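# Press the kettle's handle button to open its lid

## Task

Push down the button on top of the kettle's handle until the lid pops open, keeping the kettle upright. At the end the hand must be clear of the kettle and the button must have risen back up. The tumbler, the pink cup, the carton, the white mug and the steel pot must all still be upright.

## Robot and tools

Robot: two arms, left_arm and right_arm, each with a two-finger gripper and a wrist camera. Calibrated root-link placements in the scene frame: left_arm at (-0.021, +0.327, 0) m, quat_wxyz (+1.000, 0, 0, -0.021); right_arm at (-0.009, -0.282, 0) m, quat_wxyz (+1.000, 0, 0, -0.002).

Frame: every hand pose, velocity and target is in the scene frame. Its origin sits at table-top height, halfway between the nominal bases. +x points out over the table, +z points up, and left_arm is on the +y side. Arm names do not match the left or right of the images. On each gripper the fingers point along its +z axis and separate along its y axis. end_effector_position is the point between the finger pads, roughly 1 cm short of the fingertips. Reported positions and orientations can be a few centimetres off, more at long reach.

Row format, used by every moving tool: 16 plain numbers, first left_arm then right_arm, 8 each: x, y, z in metres, then qw, qx, qy, qz (w first), then opening. Both arms always appear, even if only one moves. x, y, z and the quaternion are an absolute pose in the scene frame, not an offset. Opening runs from -1 (closed) to +1 (fully open, 0.094 m). To keep an arm still, resend its pose from the last result exactly, with the opening it should have. Keep sending the same quaternion to hold an orientation. Writing 0 as an opening is a real command, not a skip.

execute_actions(actions, cameras): actions is a list of actions. Each action is a table of 1 to 15 rows, and each row lasts one control step of 1/30 s. An action always runs 15 steps (0.5 s); a short table repeats its last row. The call is refused if any target lies more than 0.6 m from that gripper's start-of-action position along any of the gripper's axes. The controller also clips each step to within 100 mm and 20 degrees of the measured pose, so one action may fall short. The result's Hand target line shows where the arm is now heading; send the remainder in the next call. An empty list just reports the full state.

move(target, speed, blend, opening_speed, blocking, cameras): drives each gripper in a straight line to the target. target is one 16-number row or a list of up to 15 rows. speed is the top path speed in m/s, from 0.002 to 0.5 (default 0.25), either one value or one per target; turning is capped at twice that value in rad/s. blend, in metres, rounds corners between listed targets (default 0, full stops). opening_speed is how fast openings change, in units of the -1..+1 scale per second, at least 0.2. With blocking=false the call returns after about 0.5 s while motion continues, and a new move takes over from the running one. Paths never avoid obstacles or the other arm, and a gripper can lag, stray or overshoot its speed, worst when the arm is nearly straight. Faster motion or a target further past a contact means a harder hit or press. A later target's openings are applied only after all arms come to rest there. The result adds a move: line naming the ending (done, off_target, moving, held, fault) and any limits (paced = pose clipped, held = steps withheld). Neither done nor off_target tells you whether something was touched.

wait(seconds, cameras): seconds from 0 to 10; arms keep their last commands and a running move continues. stop(cameras): brakes a running move, needing some distance to do so. zoom_image(camera, region): camera is cam_high, cam_low, cam_left_wrist or cam_right_wrist; region is [x0, y0, x1, y1] in pixels of that camera's latest image, top-left origin, at most 504 by 504. All images are 896x504. read_manual(section): returns the licence texts (section "licences"). finished_scene(scene): ends the current scene for good; pass its number as shown in the first result.

Result lines: end_effector_position and end_effector_quat_wxyz per arm; Hand target (omitted while within 2 mm and 1 degree of the command); Tool commands; grip_measured (finger opening on the -1..+1 scale, reading slightly wide when empty); grip_effort_nm (gripper motor effort, negative closing, not a pad force); Joint positions (last number is the opening in metres); Joint velocities ("within noise" when idle); Joint torques (include gravity; the first three wrap at ±28 N m); step readings of position after execute_actions calls. A MOTOR HOT line appears at 75 °C. At 90 °C that arm folds up and idles, and at 100 °C it goes limp. Heat builds when holding loads, staying stretched out, or pushing at unreachable poses.

Practical points: friction can leave a gripper a centimetre or more off its command in free air, which is not proof of contact. Do not route a gripper near its own base or keep the wrist near the first joint's axis, since the shoulder can flip. The clearance check will not stop grippers or wrist cameras from striking each other, so keep the arms apart. Approach the kettle handle button from above at low speed, press only a little past first contact, confirm the lid opened in the images, then lift straight away. Avoid tipping the kettle, hard hits or pushes, knocking over the tumbler, pink cup, carton, white mug or steel pot, and letting anything fall off the table. Brief outside tugs or pushes may occur.

Each tool is called by a JSON object that holds its "op" and its "data".

## Session

{"op": "execute_actions", "data": {"actions": []}}

Scene clock: 0.00 s.
left_arm: end_effector_position=(+0.1295, +0.2011, +0.1659) grip_measured=+1.000 grip_effort_nm=n/a end_effector_quat_wxyz=(+0.507, +0.542, +0.636, -0.210) | right_arm: end_effector_position=(+0.1812, -0.1439, +0.1820) grip_measured=+1.000 grip_effort_nm=n/a end_effector_quat_wxyz=(+0.297, +0.147, +0.941, -0.074)
Joint positions: left_arm=[0.28 0.562 0.48 -1 1.103 1.346 0.094] | right_arm=[1.081 1.29 1.148 -1.362 0.618 1.366 0.094]
Joint velocities: within noise
Joint torques (N m): no reading
Motor temperatures (°C): left_arm=[26 34 28 27 26 26 25] | right_arm=[25 32 29 29 29 26 25]
Heat: left arm: 34 °C; right arm: 32 °C.
Hand target: left_arm +0.1268, +0.1995, +0.1677; +0.507, +0.540, +0.636, -0.218 | right_arm +0.1835, -0.1447, +0.1878; +0.306, +0.149, +0.938, -0.071
Tool commands: left_gripper/opening=+1.0 right_gripper/opening=+1.0

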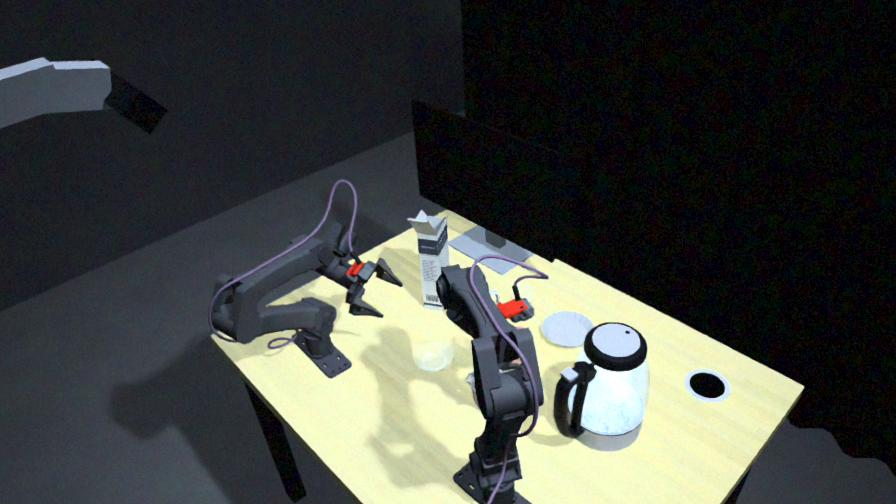

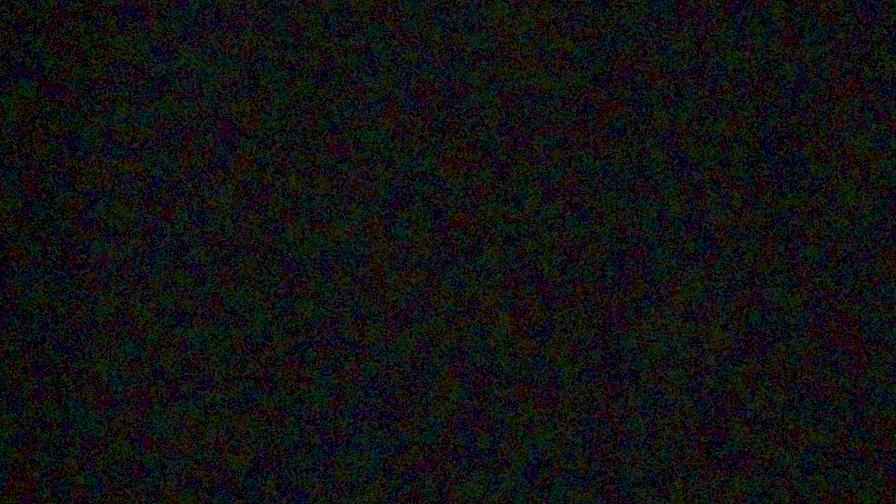

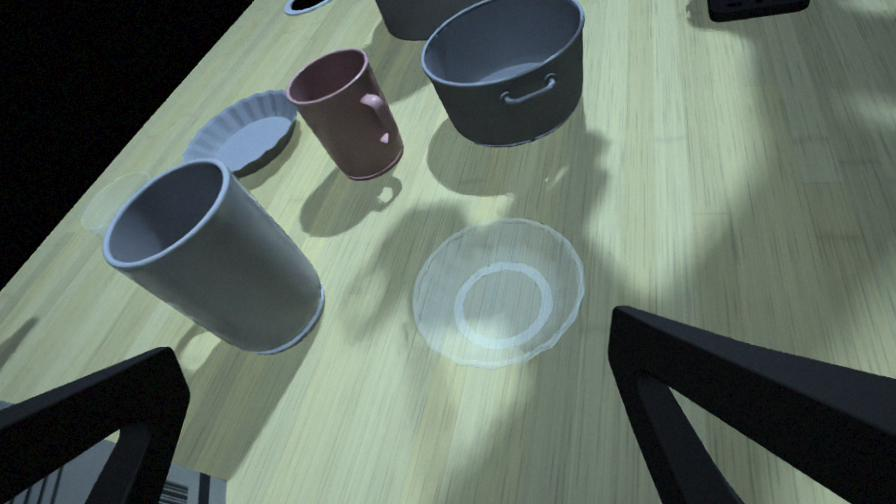

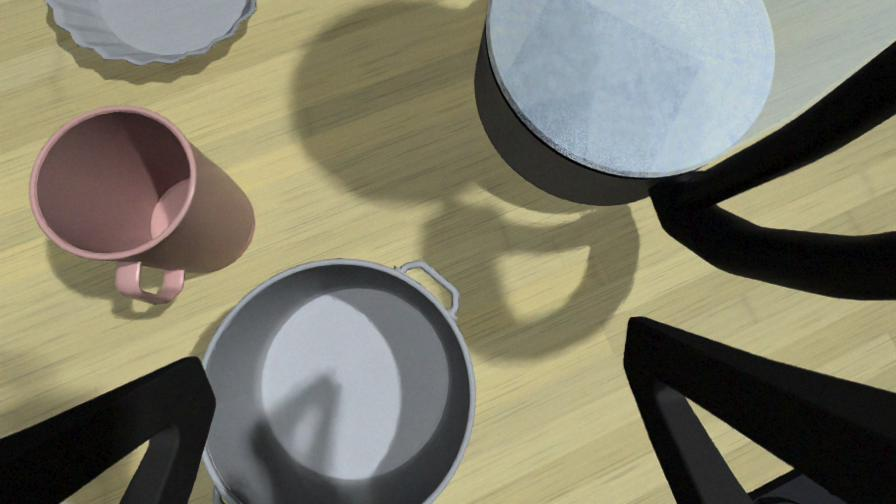

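{"op": "zoom_image", "data": {"camera": "cam_high", "region": [430, 270, 750, 470]}}

{"op": "move", "data": {"target": [0.1268,0.1995,0.1677,0.507,0.540,0.636,-0.218,1,0.10,-0.15,0.36,0.297,0.147,0.941,-0.074,1]}}

Scaled by 1.575 from the camera's 896x504 image, which has a finer 1280x720 frame.

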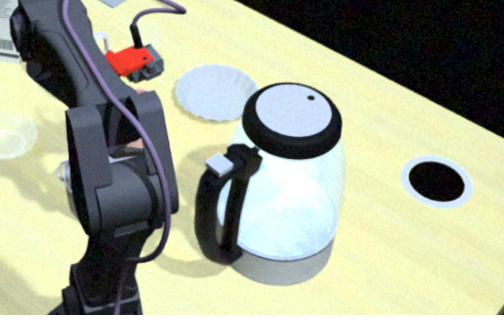

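Scene clock: 23.50 s.
left_arm: end_effector_position=(+0.1295, +0.2011, +0.1659) grip_measured=+1.000 grip_effort_nm=-0.007 end_effector_quat_wxyz=(+0.507, +0.542, +0.636, -0.210) | right_arm: end_effector_position=(+0.0999, -0.1482, +0.3535) grip_measured=+1.000 grip_effort_nm=-0.051 end_effector_quat_wxyz=(+0.271, +0.050, +0.922, +0.271)
Joint positions: left_arm=[0.28 0.562 0.48 -1 1.103 1.346 0.094] | right_arm=[1.257 0.915 1.622 -1.563 0.361 1.225 0.094]
Joint torques (N m): left_arm=[-0.05 1.37 6.02 1 0.63 0.01] | right_arm=[-0.51 1.83 7.08 1.42 0.16 -0.11]
Hand target: left_arm +0.1269, +0.1994, +0.1677; +0.507, +0.540, +0.636, -0.218 | right_arm +0.1008, -0.1499, +0.3595; +0.277, +0.047, +0.920, +0.272
Off the commanded pose: left_arm 0.004 m, 1 deg | right_arm 0.007 m, 41 deg; orientation clipped.
joint sent to its limit (right arm) — joint 4 (wrist pitch), lower limit. The joint targets are off in orientation, not in position.
move: off_target (right_arm); limits=paced

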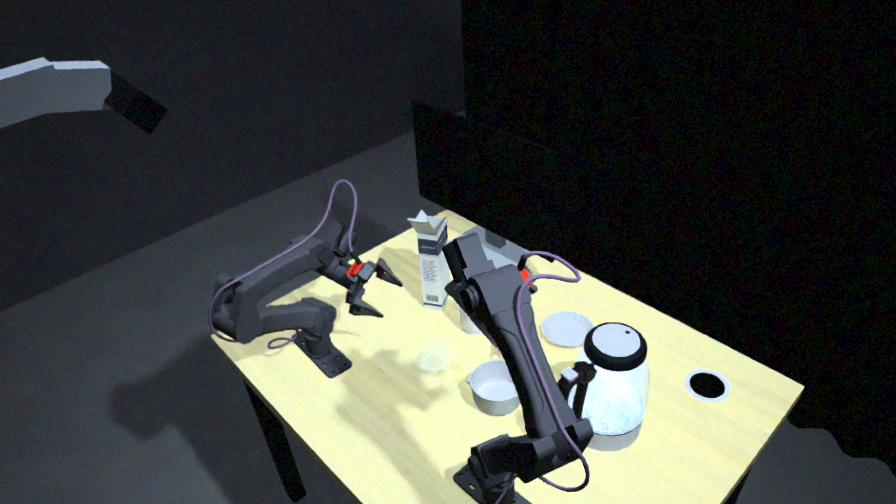

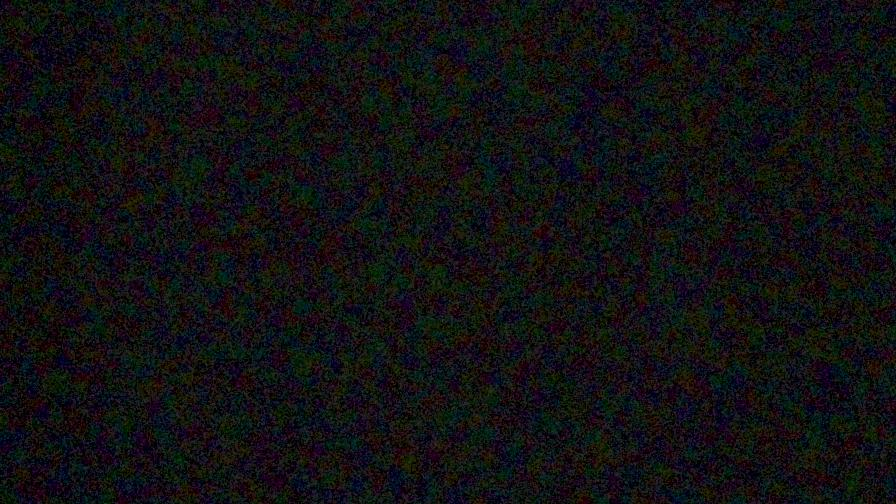

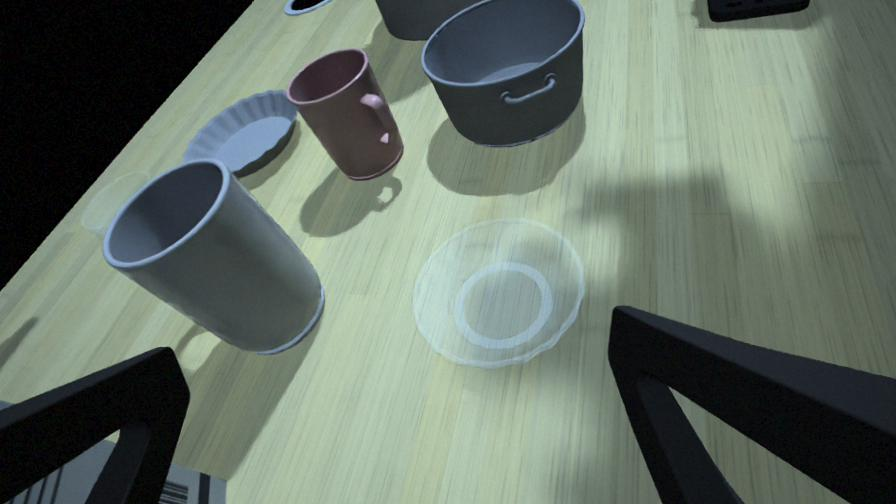

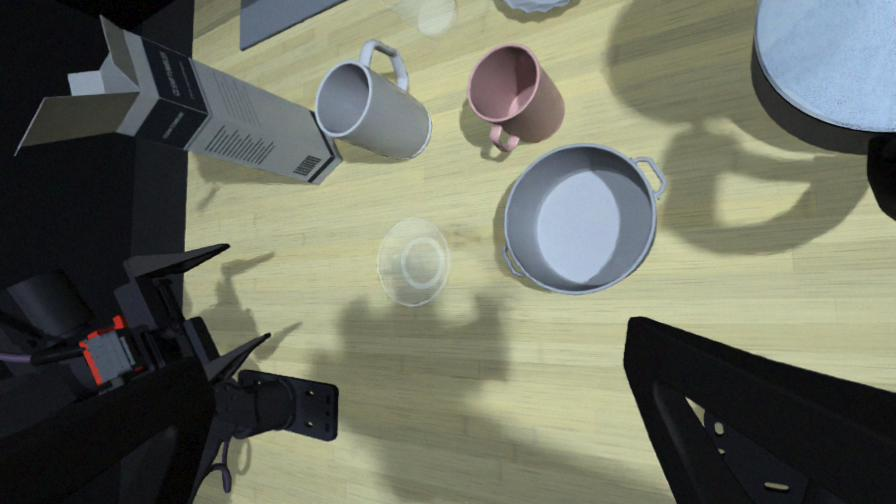

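{"op": "move", "data": {"target": [0.1268,0.1995,0.1677,0.507,0.540,0.636,-0.218,1,0.17,-0.28,0.43,0.5,0,0.866,0,-1], "cameras": ["cam_high","cam_right_wrist"]}}

Scene clock: 35.20 s.
left_arm: end_effector_position=(+0.1295, +0.2011, +0.1659) grip_measured=+1.000 grip_effort_nm=-0.007 end_effector_quat_wxyz=(+0.507, +0.542, +0.636, -0.210) | right_arm: end_effector_position=(+0.1708, -0.2799, +0.4292) grip_measured=-0.997 grip_effort_nm=-0.178 end_effector_quat_wxyz=(+0.494, +0.004, +0.870, +0.000)
Joint positions: left_arm=[0.28 0.562 0.48 -1 1.103 1.346 0.094] | right_arm=[0.082 0.919 1.81 -1.431 0.071 0.048 0]
Joint torques (N m): left_arm=[-0.12 1.29 6 0.96 0.64 -0.02] | right_arm=[-0.51 0.61 3.26 2.05 -0.08 -0.06]
Hand target: left_arm +0.1269, +0.1994, +0.1677; +0.507, +0.540, +0.636, -0.218 | right_arm +0.1700, -0.2799, +0.4301; +0.500, +0.001, +0.866, -0.001
Off the commanded pose: left_arm 0.004 m, 1 deg | right_arm 0.001 m, 1 deg.
move: done
Images, in order: cam_high, cam_right_wrist.

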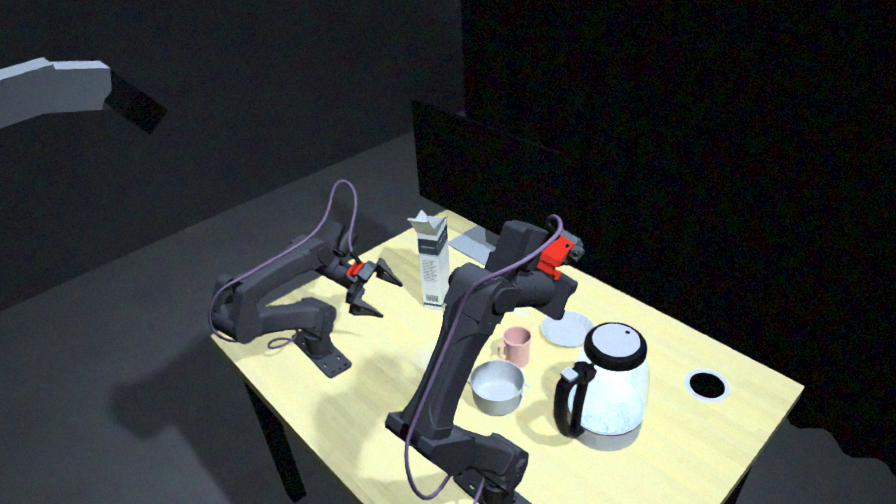

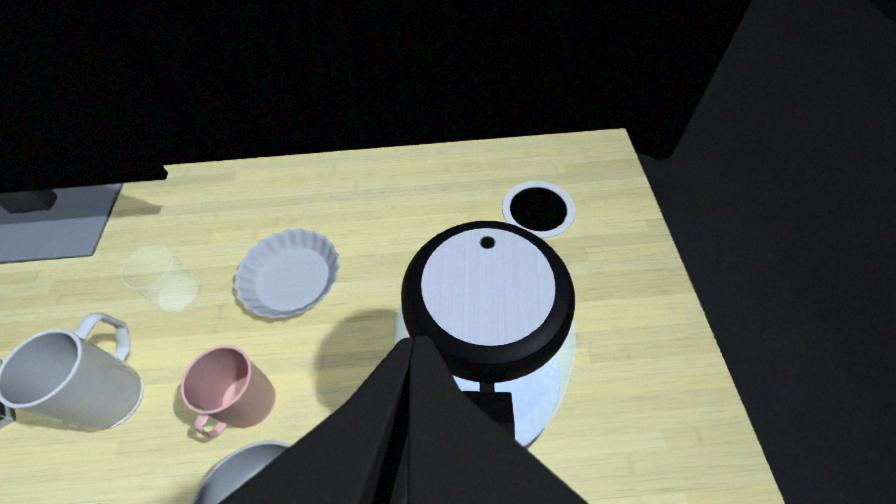

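{"op": "move", "data": {"target": [0.1268,0.1995,0.1677,0.507,0.540,0.636,-0.218,1,0.165,-0.315,0.43,0.5,0,0.866,0,1], "cameras": ["cam_right_wrist"]}}

{"op": "move", "data": {"target": [0.1268,0.1995,0.1677,0.507,0.540,0.636,-0.218,1,0.165,-0.315,0.37,0.5,0,0.866,0,1], "cameras": ["cam_right_wrist"]}}

Scene clock: 47.73 s.
left_arm: end_effector_position=(+0.1295, +0.2011, +0.1659) grip_measured=+1.000 grip_effort_nm=-0.007 end_effector_quat_wxyz=(+0.507, +0.542, +0.636, -0.210) | right_arm: end_effector_position=(+0.1665, -0.3174, +0.4274) grip_measured=+0.998 grip_effort_nm=0.071 end_effector_quat_wxyz=(+0.500, +0.020, +0.866, -0.024)
Joint positions: left_arm=[0.28 0.562 0.48 -1 1.103 1.346 0.094] | right_arm=[-0.863 0.957 1.835 -1.567 -0.667 -0.496 0.094]
Joint torques (N m): left_arm=[-0.2 1.25 6.05 0.96 0.6 -0.01] | right_arm=[-0.51 1.52 4.71 1.55 -0.45 -0.04]
Hand target: left_arm +0.1269, +0.1994, +0.1677; +0.507, +0.540, +0.636, -0.218 | right_arm +0.1658, -0.3144, +0.4298; +0.504, +0.013, +0.863, -0.023
Off the commanded pose: left_arm 0.004 m, 1 deg | right_arm 0.004 m, 4 deg.
joint sent to its limit (right arm) — joint 4 (wrist pitch), lower limit. The joint targets are off in orientation, not in position.
move: off_target (right_arm)
Images, in order: cam_right_wrist.

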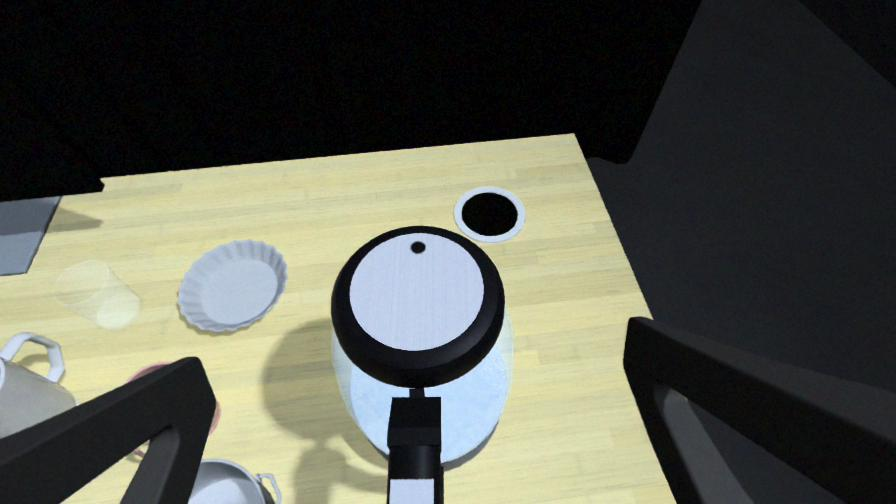

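Scene clock: 49.20 s.
left_arm: end_effector_position=(+0.1295, +0.2011, +0.1659) grip_measured=+1.000 grip_effort_nm=-0.007 end_effector_quat_wxyz=(+0.507, +0.542, +0.636, -0.210) | right_arm: end_effector_position=(+0.1650, -0.3182, +0.3712) grip_measured=+0.998 grip_effort_nm=0.071 end_effector_quat_wxyz=(+0.496, +0.005, +0.868, -0.006)
Joint positions: left_arm=[0.28 0.562 0.48 -1 1.103 1.346 0.094] | right_arm=[-1.034 0.826 1.511 -1.53 -0.824 -0.696 0.094]
Joint torques (N m): left_arm=[-0.14 1.13 6.24 0.93 0.64 0] | right_arm=[-0.5 1.2 4.1 1.37 -0.57 -0.06]
Hand target: left_arm +0.1269, +0.1994, +0.1677; +0.507, +0.540, +0.636, -0.218 | right_arm +0.1650, -0.3150, +0.3701; +0.500, +0.000, +0.866, +0.000
Off the commanded pose: left_arm 0.004 m, 1 deg | right_arm 0.003 m, 1 deg.
move: done
Images, in order: cam_right_wrist.

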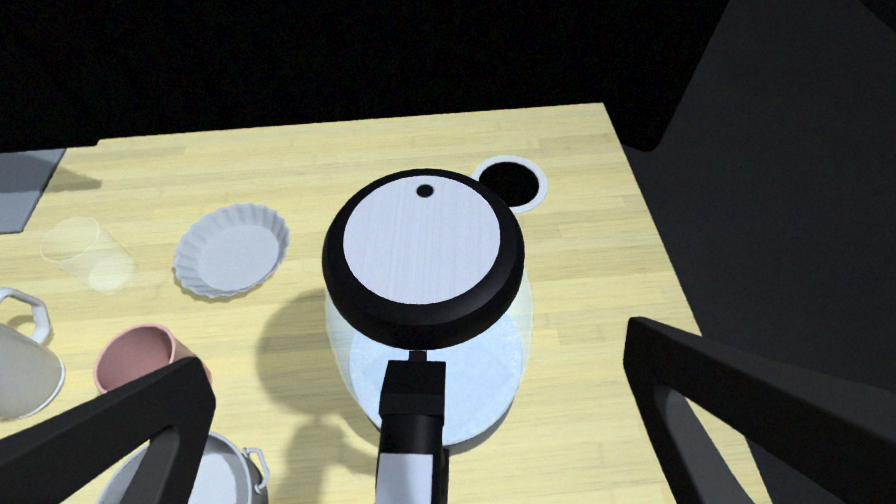

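{"op": "move", "data": {"target": [0.1268,0.1995,0.1677,0.507,0.540,0.636,-0.218,1,0.148,-0.303,0.29,0.4226,0,0.9063,0,-1], "cameras": ["cam_high","cam_right_wrist"], "speed": 0.1}}

{"op": "zoom_image", "data": {"camera": "cam_high", "region": [450, 240, 690, 470]}}

Scene clock: 69.67 s.
left_arm: end_effector_position=(+0.1295, +0.2011, +0.1659) grip_measured=+1.000 grip_effort_nm=-0.002 end_effector_quat_wxyz=(+0.507, +0.542, +0.636, -0.210) | right_arm: end_effector_position=(+0.1478, -0.3047, +0.2912) grip_measured=-0.997 grip_effort_nm=-0.178 end_effector_quat_wxyz=(+0.418, +0.000, +0.908, +0.000)
Joint positions: left_arm=[0.28 0.562 0.48 -1 1.103 1.346 0.094] | right_arm=[-0.829 0.665 1.225 -1.465 -0.597 -0.621 0]
Joint torques (N m): left_arm=[-0.12 1.24 6.35 0.92 0.6 -0.05] | right_arm=[0.54 1.02 4.37 1.55 -0.32 0.15]
Hand target: left_arm +0.1269, +0.1994, +0.1677; +0.507, +0.540, +0.636, -0.218 | right_arm +0.1479, -0.3030, +0.2900; +0.423, +0.000, +0.906, +0.001
Off the commanded pose: left_arm 0.004 m, 1 deg | right_arm 0.002 m, 1 deg.
move: done
Images, in order: cam_high, cam_right_wrist.

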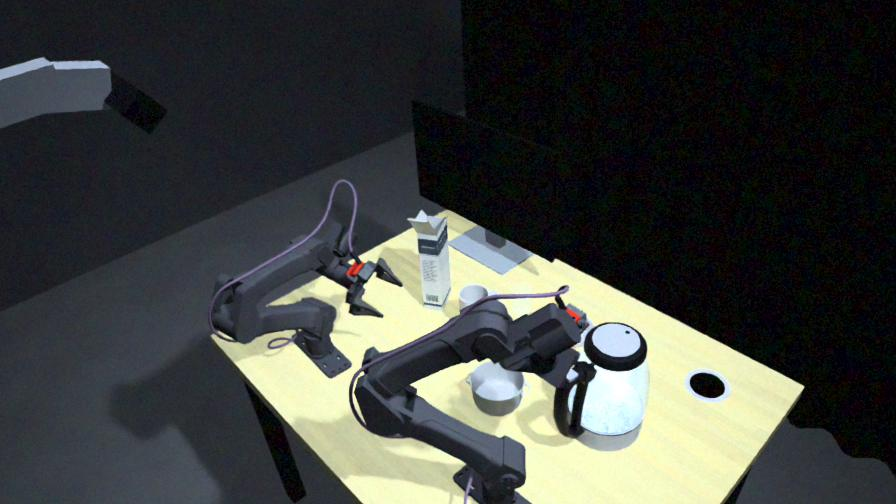

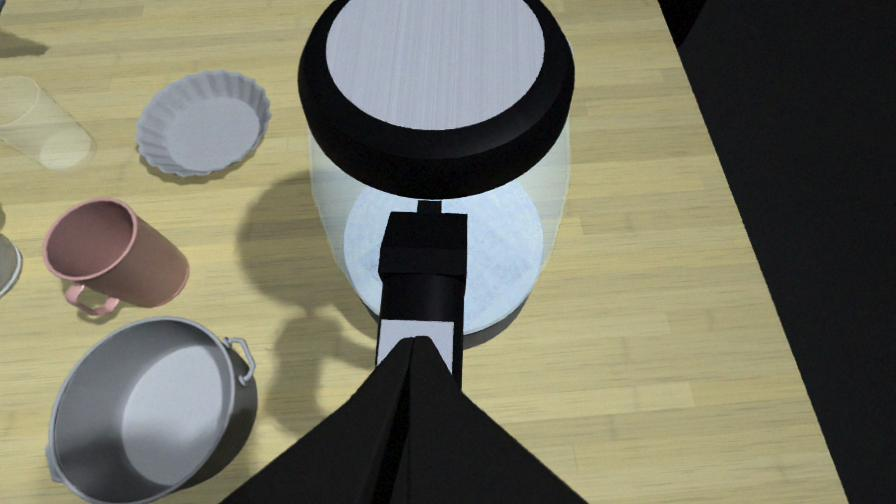

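Scaled by 2.100 from the camera's 896x504 image, which has a finer 1280x720 frame.

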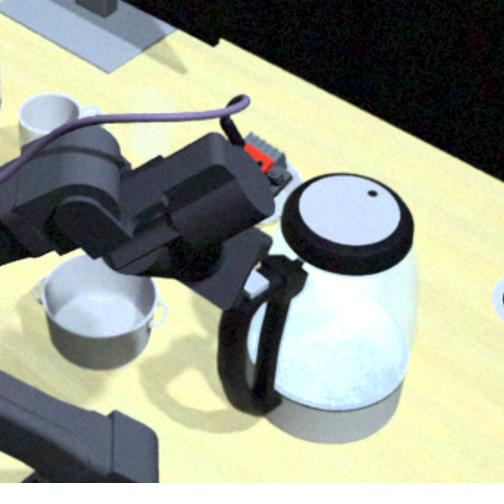

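{"op": "move", "data": {"target": [0.1268,0.1995,0.1677,0.507,0.540,0.636,-0.218,1,0.149,-0.303,0.267,0.4226,0,0.9063,0,-1], "cameras": ["cam_high","cam_right_wrist"], "speed": 0.05}}

{"op": "zoom_image", "data": {"camera": "cam_high", "region": [510, 310, 670, 440]}}

Scene clock: 79.33 s.
left_arm: end_effector_position=(+0.1295, +0.2011, +0.1659) grip_measured=+1.000 grip_effort_nm=-0.007 end_effector_quat_wxyz=(+0.507, +0.542, +0.636, -0.210) | right_arm: end_effector_position=(+0.1487, -0.3045, +0.2683) grip_measured=-0.997 grip_effort_nm=-0.183 end_effector_quat_wxyz=(+0.418, +0.000, +0.909, +0.000)
Joint positions: left_arm=[0.28 0.562 0.48 -1 1.103 1.346 0.094] | right_arm=[-0.802 0.602 1.106 -1.396 -0.58 -0.595 0]
Joint torques (N m): left_arm=[-0.08 1.18 6.23 0.93 0.62 -0.01] | right_arm=[0.53 1.1 4.62 1.58 -0.32 0.16]
Hand target: left_arm +0.1269, +0.1994, +0.1677; +0.507, +0.540, +0.636, -0.218 | right_arm +0.1489, -0.3031, +0.2670; +0.423, +0.000, +0.906, +0.001
Off the commanded pose: left_arm 0.004 m, 1 deg | right_arm 0.002 m, 1 deg.
move: done
Images, in order: cam_high, cam_right_wrist.

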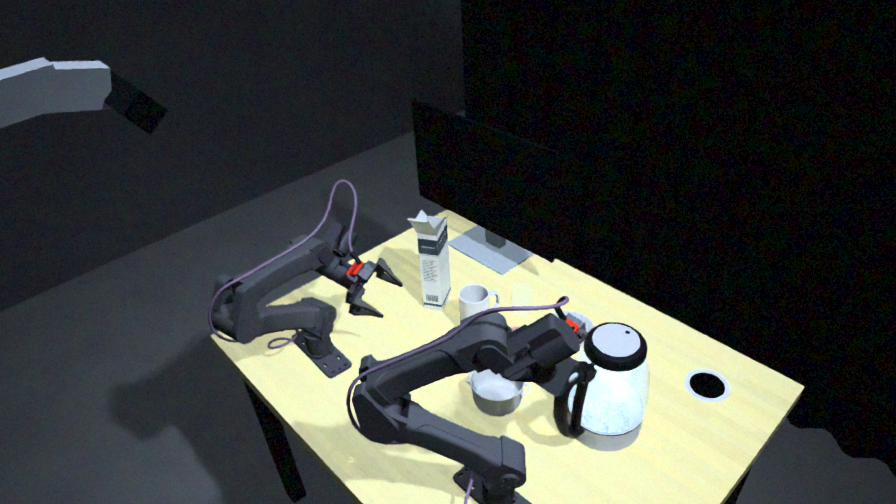

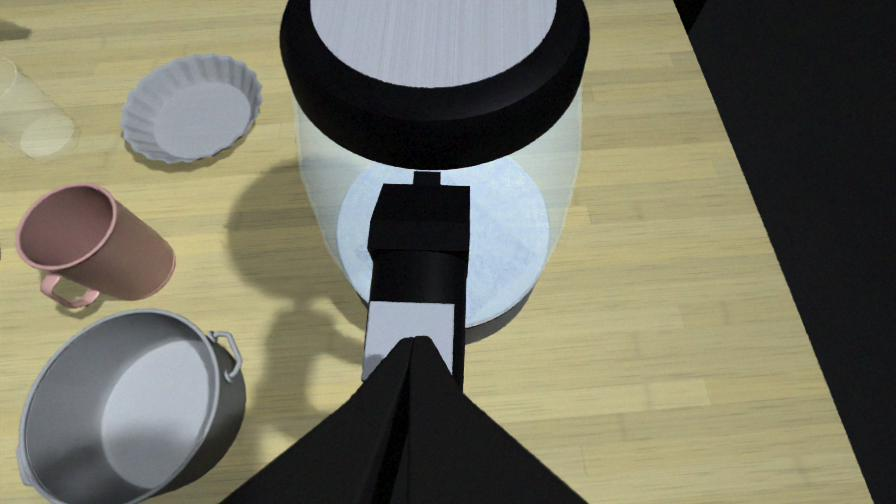

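Scaled by 3.150 from the camera's 896x504 image, which has a finer 1280x720 frame.

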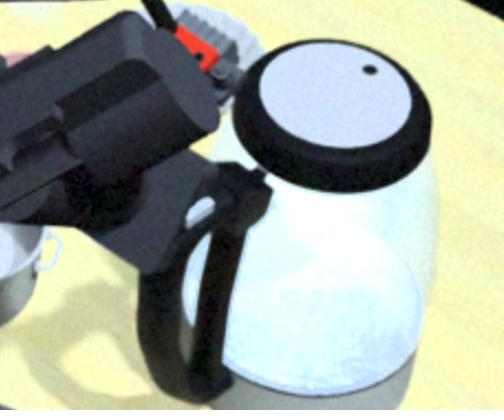

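{"op": "move", "data": {"target": [0.1268,0.1995,0.1677,0.507,0.540,0.636,-0.218,1,0.149,-0.3005,0.258,0.4226,0,0.9063,0,-1], "cameras": ["cam_high","cam_right_wrist"], "speed": 0.03}}

{"op": "zoom_image", "data": {"camera": "cam_high", "region": [510, 310, 670, 440]}}

Scene clock: 86.83 s.
left_arm: end_effector_position=(+0.1295, +0.2011, +0.1659) grip_measured=+1.000 grip_effort_nm=-0.007 end_effector_quat_wxyz=(+0.507, +0.542, +0.636, -0.210) | right_arm: end_effector_position=(+0.1487, -0.3019, +0.2594) grip_measured=-0.997 grip_effort_nm=-0.183 end_effector_quat_wxyz=(+0.418, +0.000, +0.909, +0.001)
Joint positions: left_arm=[0.28 0.562 0.48 -1 1.103 1.346 0.094] | right_arm=[-0.747 0.566 1.059 -1.358 -0.546 -0.545 0]
Joint torques (N m): left_arm=[-0.09 1.51 6.15 0.94 0.65 0] | right_arm=[0.54 1.2 4.66 1.61 -0.3 0.17]
Hand target: left_arm +0.1269, +0.1994, +0.1677; +0.507, +0.540, +0.636, -0.218 | right_arm +0.1490, -0.3006, +0.2580; +0.423, +0.000, +0.906, +0.001
Off the commanded pose: left_arm 0.004 m, 1 deg | right_arm 0.002 m, 1 deg.
move: done
Images, in order: cam_high, cam_right_wrist.

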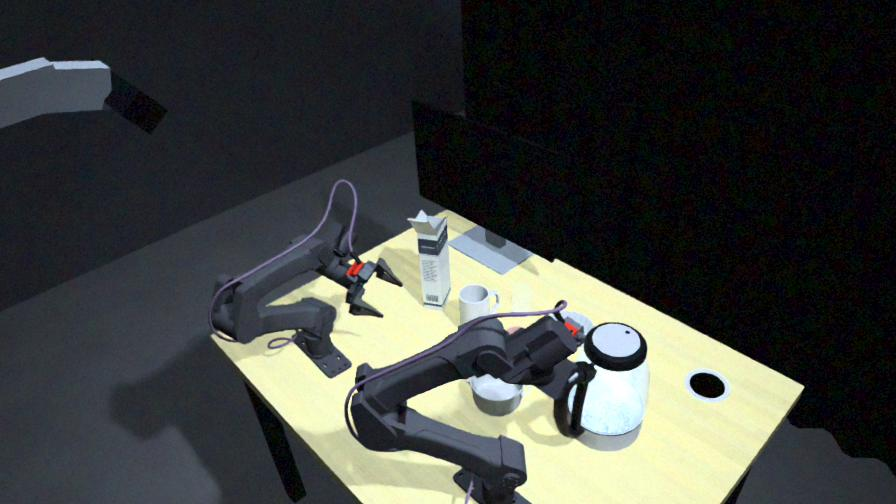

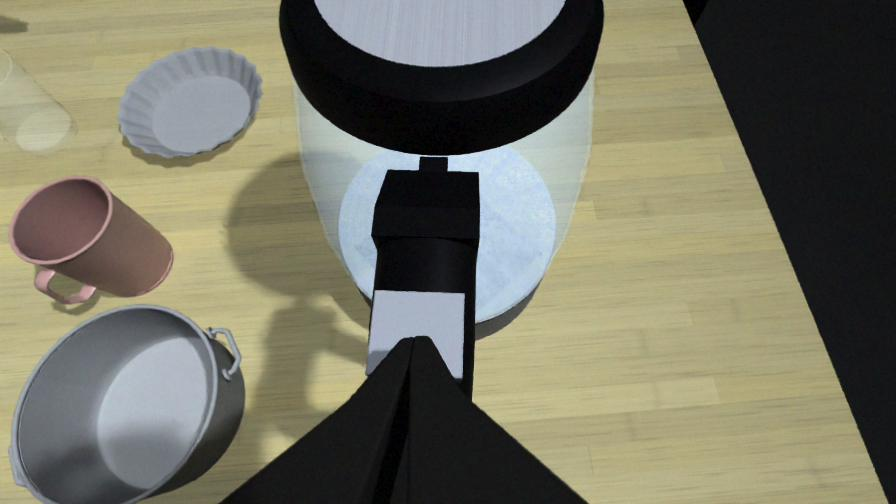

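Scaled by 3.150 from the camera's 896x504 image, which has a finer 1280x720 frame.

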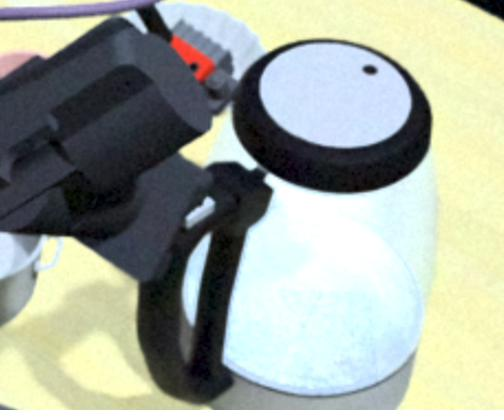

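Not yet in contact apparently. Continue.

{"op": "move", "data": {"target": [0.1268,0.1995,0.1677,0.507,0.540,0.636,-0.218,1,0.149,-0.3005,0.248,0.4226,0,0.9063,0,-1], "cameras": ["cam_high","cam_right_wrist"], "speed": 0.03}}

{"op": "zoom_image", "data": {"camera": "cam_high", "region": [510, 310, 670, 440]}}

Scene clock: 91.73 s.
left_arm: end_effector_position=(+0.1295, +0.2011, +0.1659) grip_measured=+1.000 grip_effort_nm=-0.002 end_effector_quat_wxyz=(+0.507, +0.542, +0.636, -0.210) | right_arm: end_effector_position=(+0.1481, -0.3014, +0.2502) grip_measured=-0.997 grip_effort_nm=-0.173 end_effector_quat_wxyz=(+0.418, +0.000, +0.908, +0.000)
Joint positions: left_arm=[0.28 0.562 0.48 -1 1.103 1.346 0.094] | right_arm=[-0.741 0.537 1.014 -1.337 -0.541 -0.54 0]
Joint torques (N m): left_arm=[-0.13 1.21 6.22 0.95 0.6 -0.01] | right_arm=[0.55 1.42 4.52 1.65 -0.29 0.14]
Hand target: left_arm +0.1269, +0.1994, +0.1677; +0.507, +0.540, +0.636, -0.218 | right_arm +0.1489, -0.3006, +0.2480; +0.423, +0.000, +0.906, +0.001
Off the commanded pose: left_arm 0.004 m, 1 deg | right_arm 0.003 m, 1 deg.
move: done
Images, in order: cam_high, cam_right_wrist.

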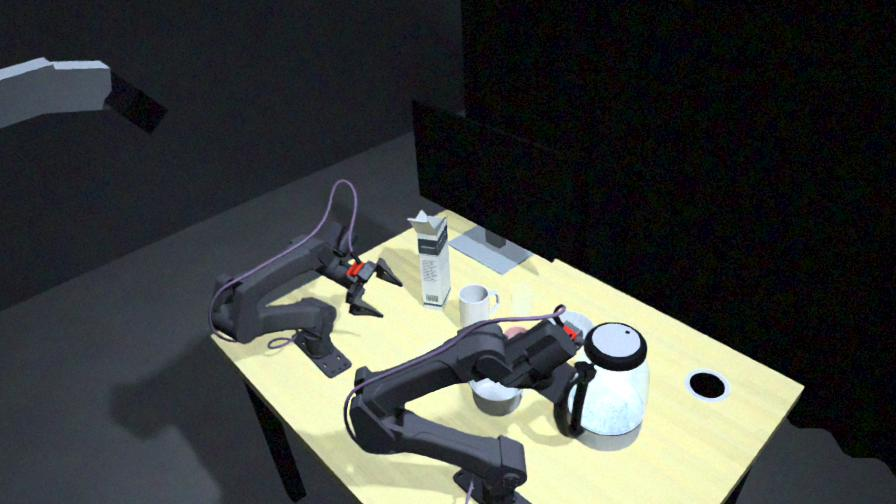

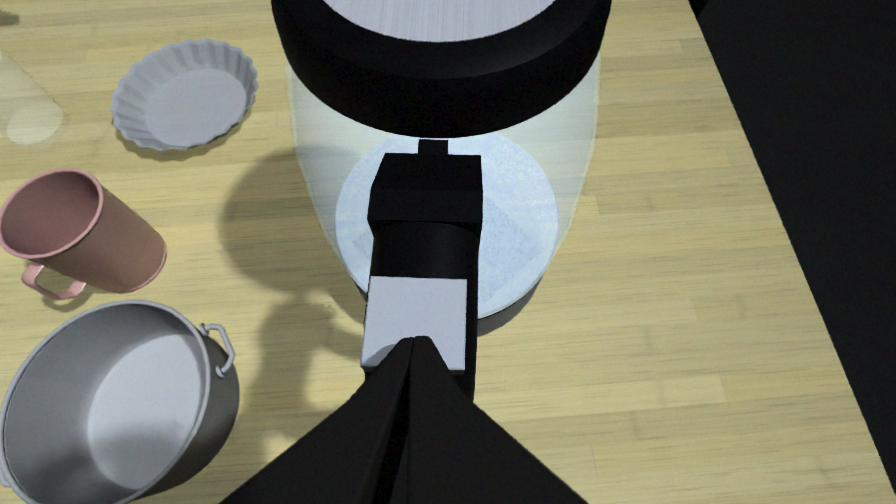

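Scaled by 3.150 from the camera's 896x504 image, which has a finer 1280x720 frame.

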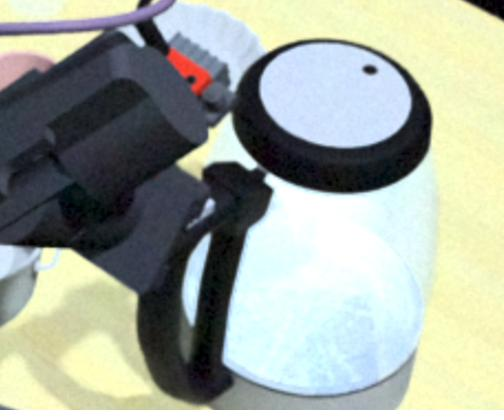

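{"op": "move", "data": {"target": [0.1268,0.1995,0.1677,0.507,0.540,0.636,-0.218,1,0.154,-0.3005,0.240,0.4226,0,0.9063,0,-1], "cameras": ["cam_high","cam_right_wrist"], "speed": 0.03}}

{"op": "zoom_image", "data": {"camera": "cam_high", "region": [510, 310, 670, 440]}}

Scene clock: 99.40 s.
left_arm: end_effector_position=(+0.1295, +0.2011, +0.1659) grip_measured=+1.000 grip_effort_nm=-0.002 end_effector_quat_wxyz=(+0.507, +0.542, +0.636, -0.210) | right_arm: end_effector_position=(+0.1489, -0.3011, +0.2441) grip_measured=-0.997 grip_effort_nm=-0.183 end_effector_quat_wxyz=(+0.417, +0.002, +0.909, -0.006)
Joint positions: left_arm=[0.28 0.562 0.48 -1 1.103 1.346 0.094] | right_arm=[-0.65 0.509 0.979 -1.29 -0.468 -0.462 0]
Joint torques (N m): left_arm=[-0.2 1.37 6.02 0.95 0.58 -0.06] | right_arm=[0.68 2.36 3.69 1.93 -0.38 0.14]
Hand target: left_arm +0.1269, +0.1994, +0.1677; +0.507, +0.540, +0.636, -0.218 | right_arm +0.1536, -0.3005, +0.2400; +0.423, -0.001, +0.906, +0.001
Off the commanded pose: left_arm 0.004 m, 1 deg | right_arm 0.007 m, 1 deg.
move: done
Images, in order: cam_high, cam_right_wrist.

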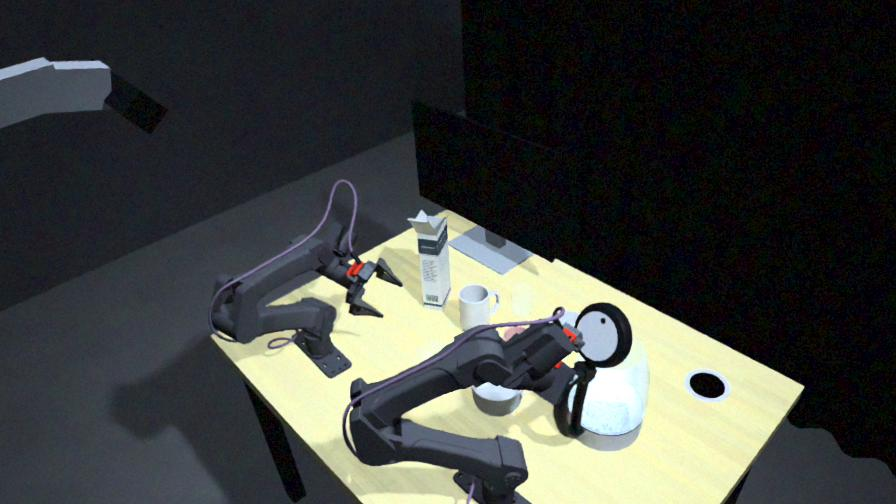

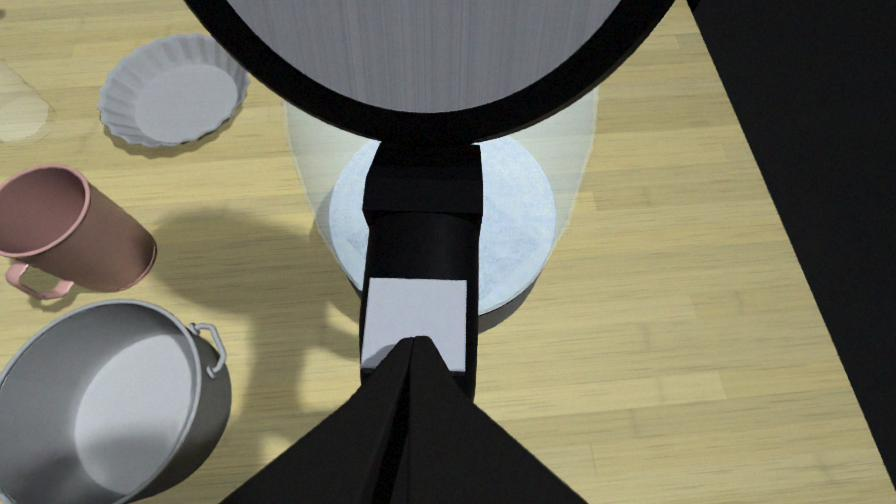

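Scaled by 3.150 from the camera's 896x504 image, which has a finer 1280x720 frame.

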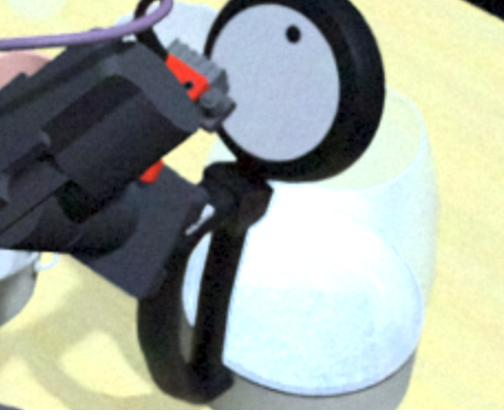

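{"op": "move", "data": {"target": [[0.1268,0.1995,0.1677,0.507,0.540,0.636,-0.218,1,0.147,-0.3005,0.258,0.4226,0,0.9063,0,-1],[0.1268,0.1995,0.1677,0.507,0.540,0.636,-0.218,1,0.14,-0.29,0.30,0.4226,0,0.9063,0,-1]], "blend": 0.01, "cameras": ["cam_high","cam_right_wrist"], "speed": 0.06}}

Scene clock: 104.60 s.
left_arm: end_effector_position=(+0.1295, +0.2011, +0.1659) grip_measured=+1.000 grip_effort_nm=-0.007 end_effector_quat_wxyz=(+0.507, +0.542, +0.636, -0.210) | right_arm: end_effector_position=(+0.1396, -0.2908, +0.2919) grip_measured=-0.997 grip_effort_nm=-0.178 end_effector_quat_wxyz=(+0.418, -0.001, +0.909, +0.001)
Joint positions: left_arm=[0.28 0.562 0.48 -1 1.103 1.346 0.094] | right_arm=[-0.64 0.607 1.222 -1.437 -0.476 -0.455 0]
Joint torques (N m): left_arm=[-0.18 1.17 6.06 0.98 0.62 -0.02] | right_arm=[0.51 4.11 7.75 1.5 -0.24 0.14]
Hand target: left_arm +0.1269, +0.1994, +0.1677; +0.507, +0.540, +0.636, -0.218 | right_arm +0.1400, -0.2900, +0.2999; +0.423, -0.001, +0.906, +0.001
Off the commanded pose: left_arm 0.004 m, 1 deg | right_arm 0.008 m, 1 deg.
move: done; blend cut to 0.0096 m at target 1
Images, in order: cam_high, cam_right_wrist.

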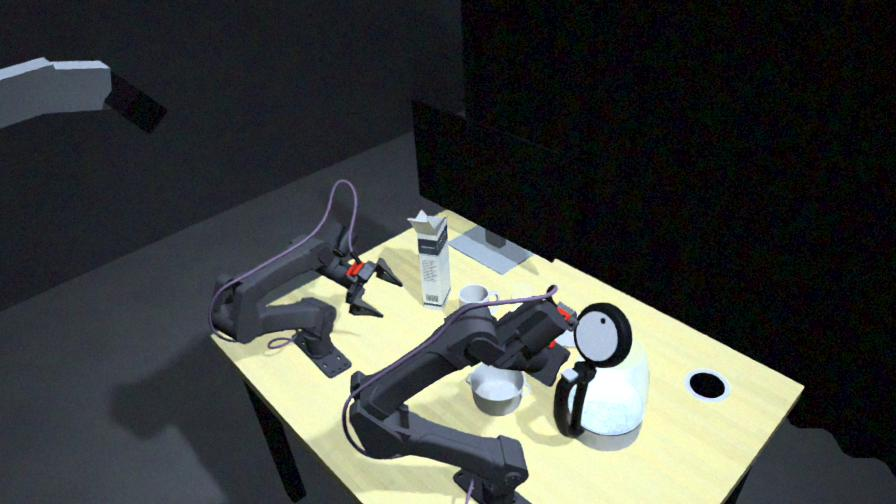

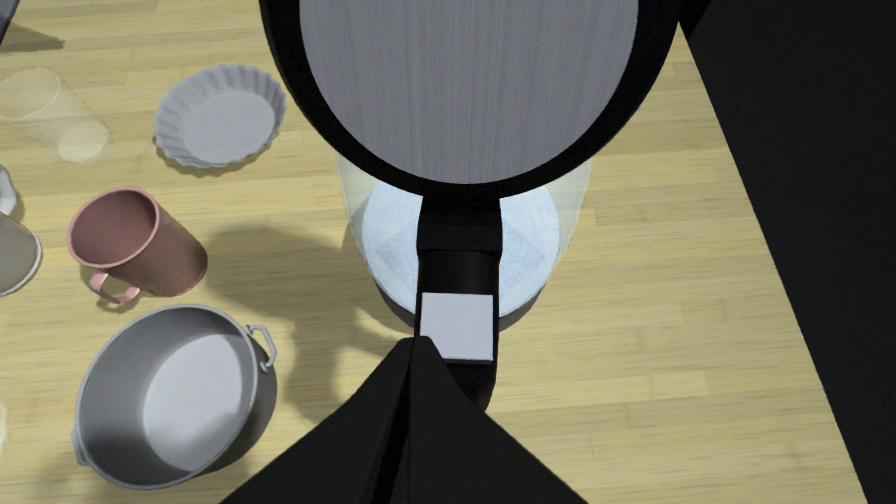

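{"op": "finished_scene", "data": {"scene": 2}}

The scene is finished: the task was done.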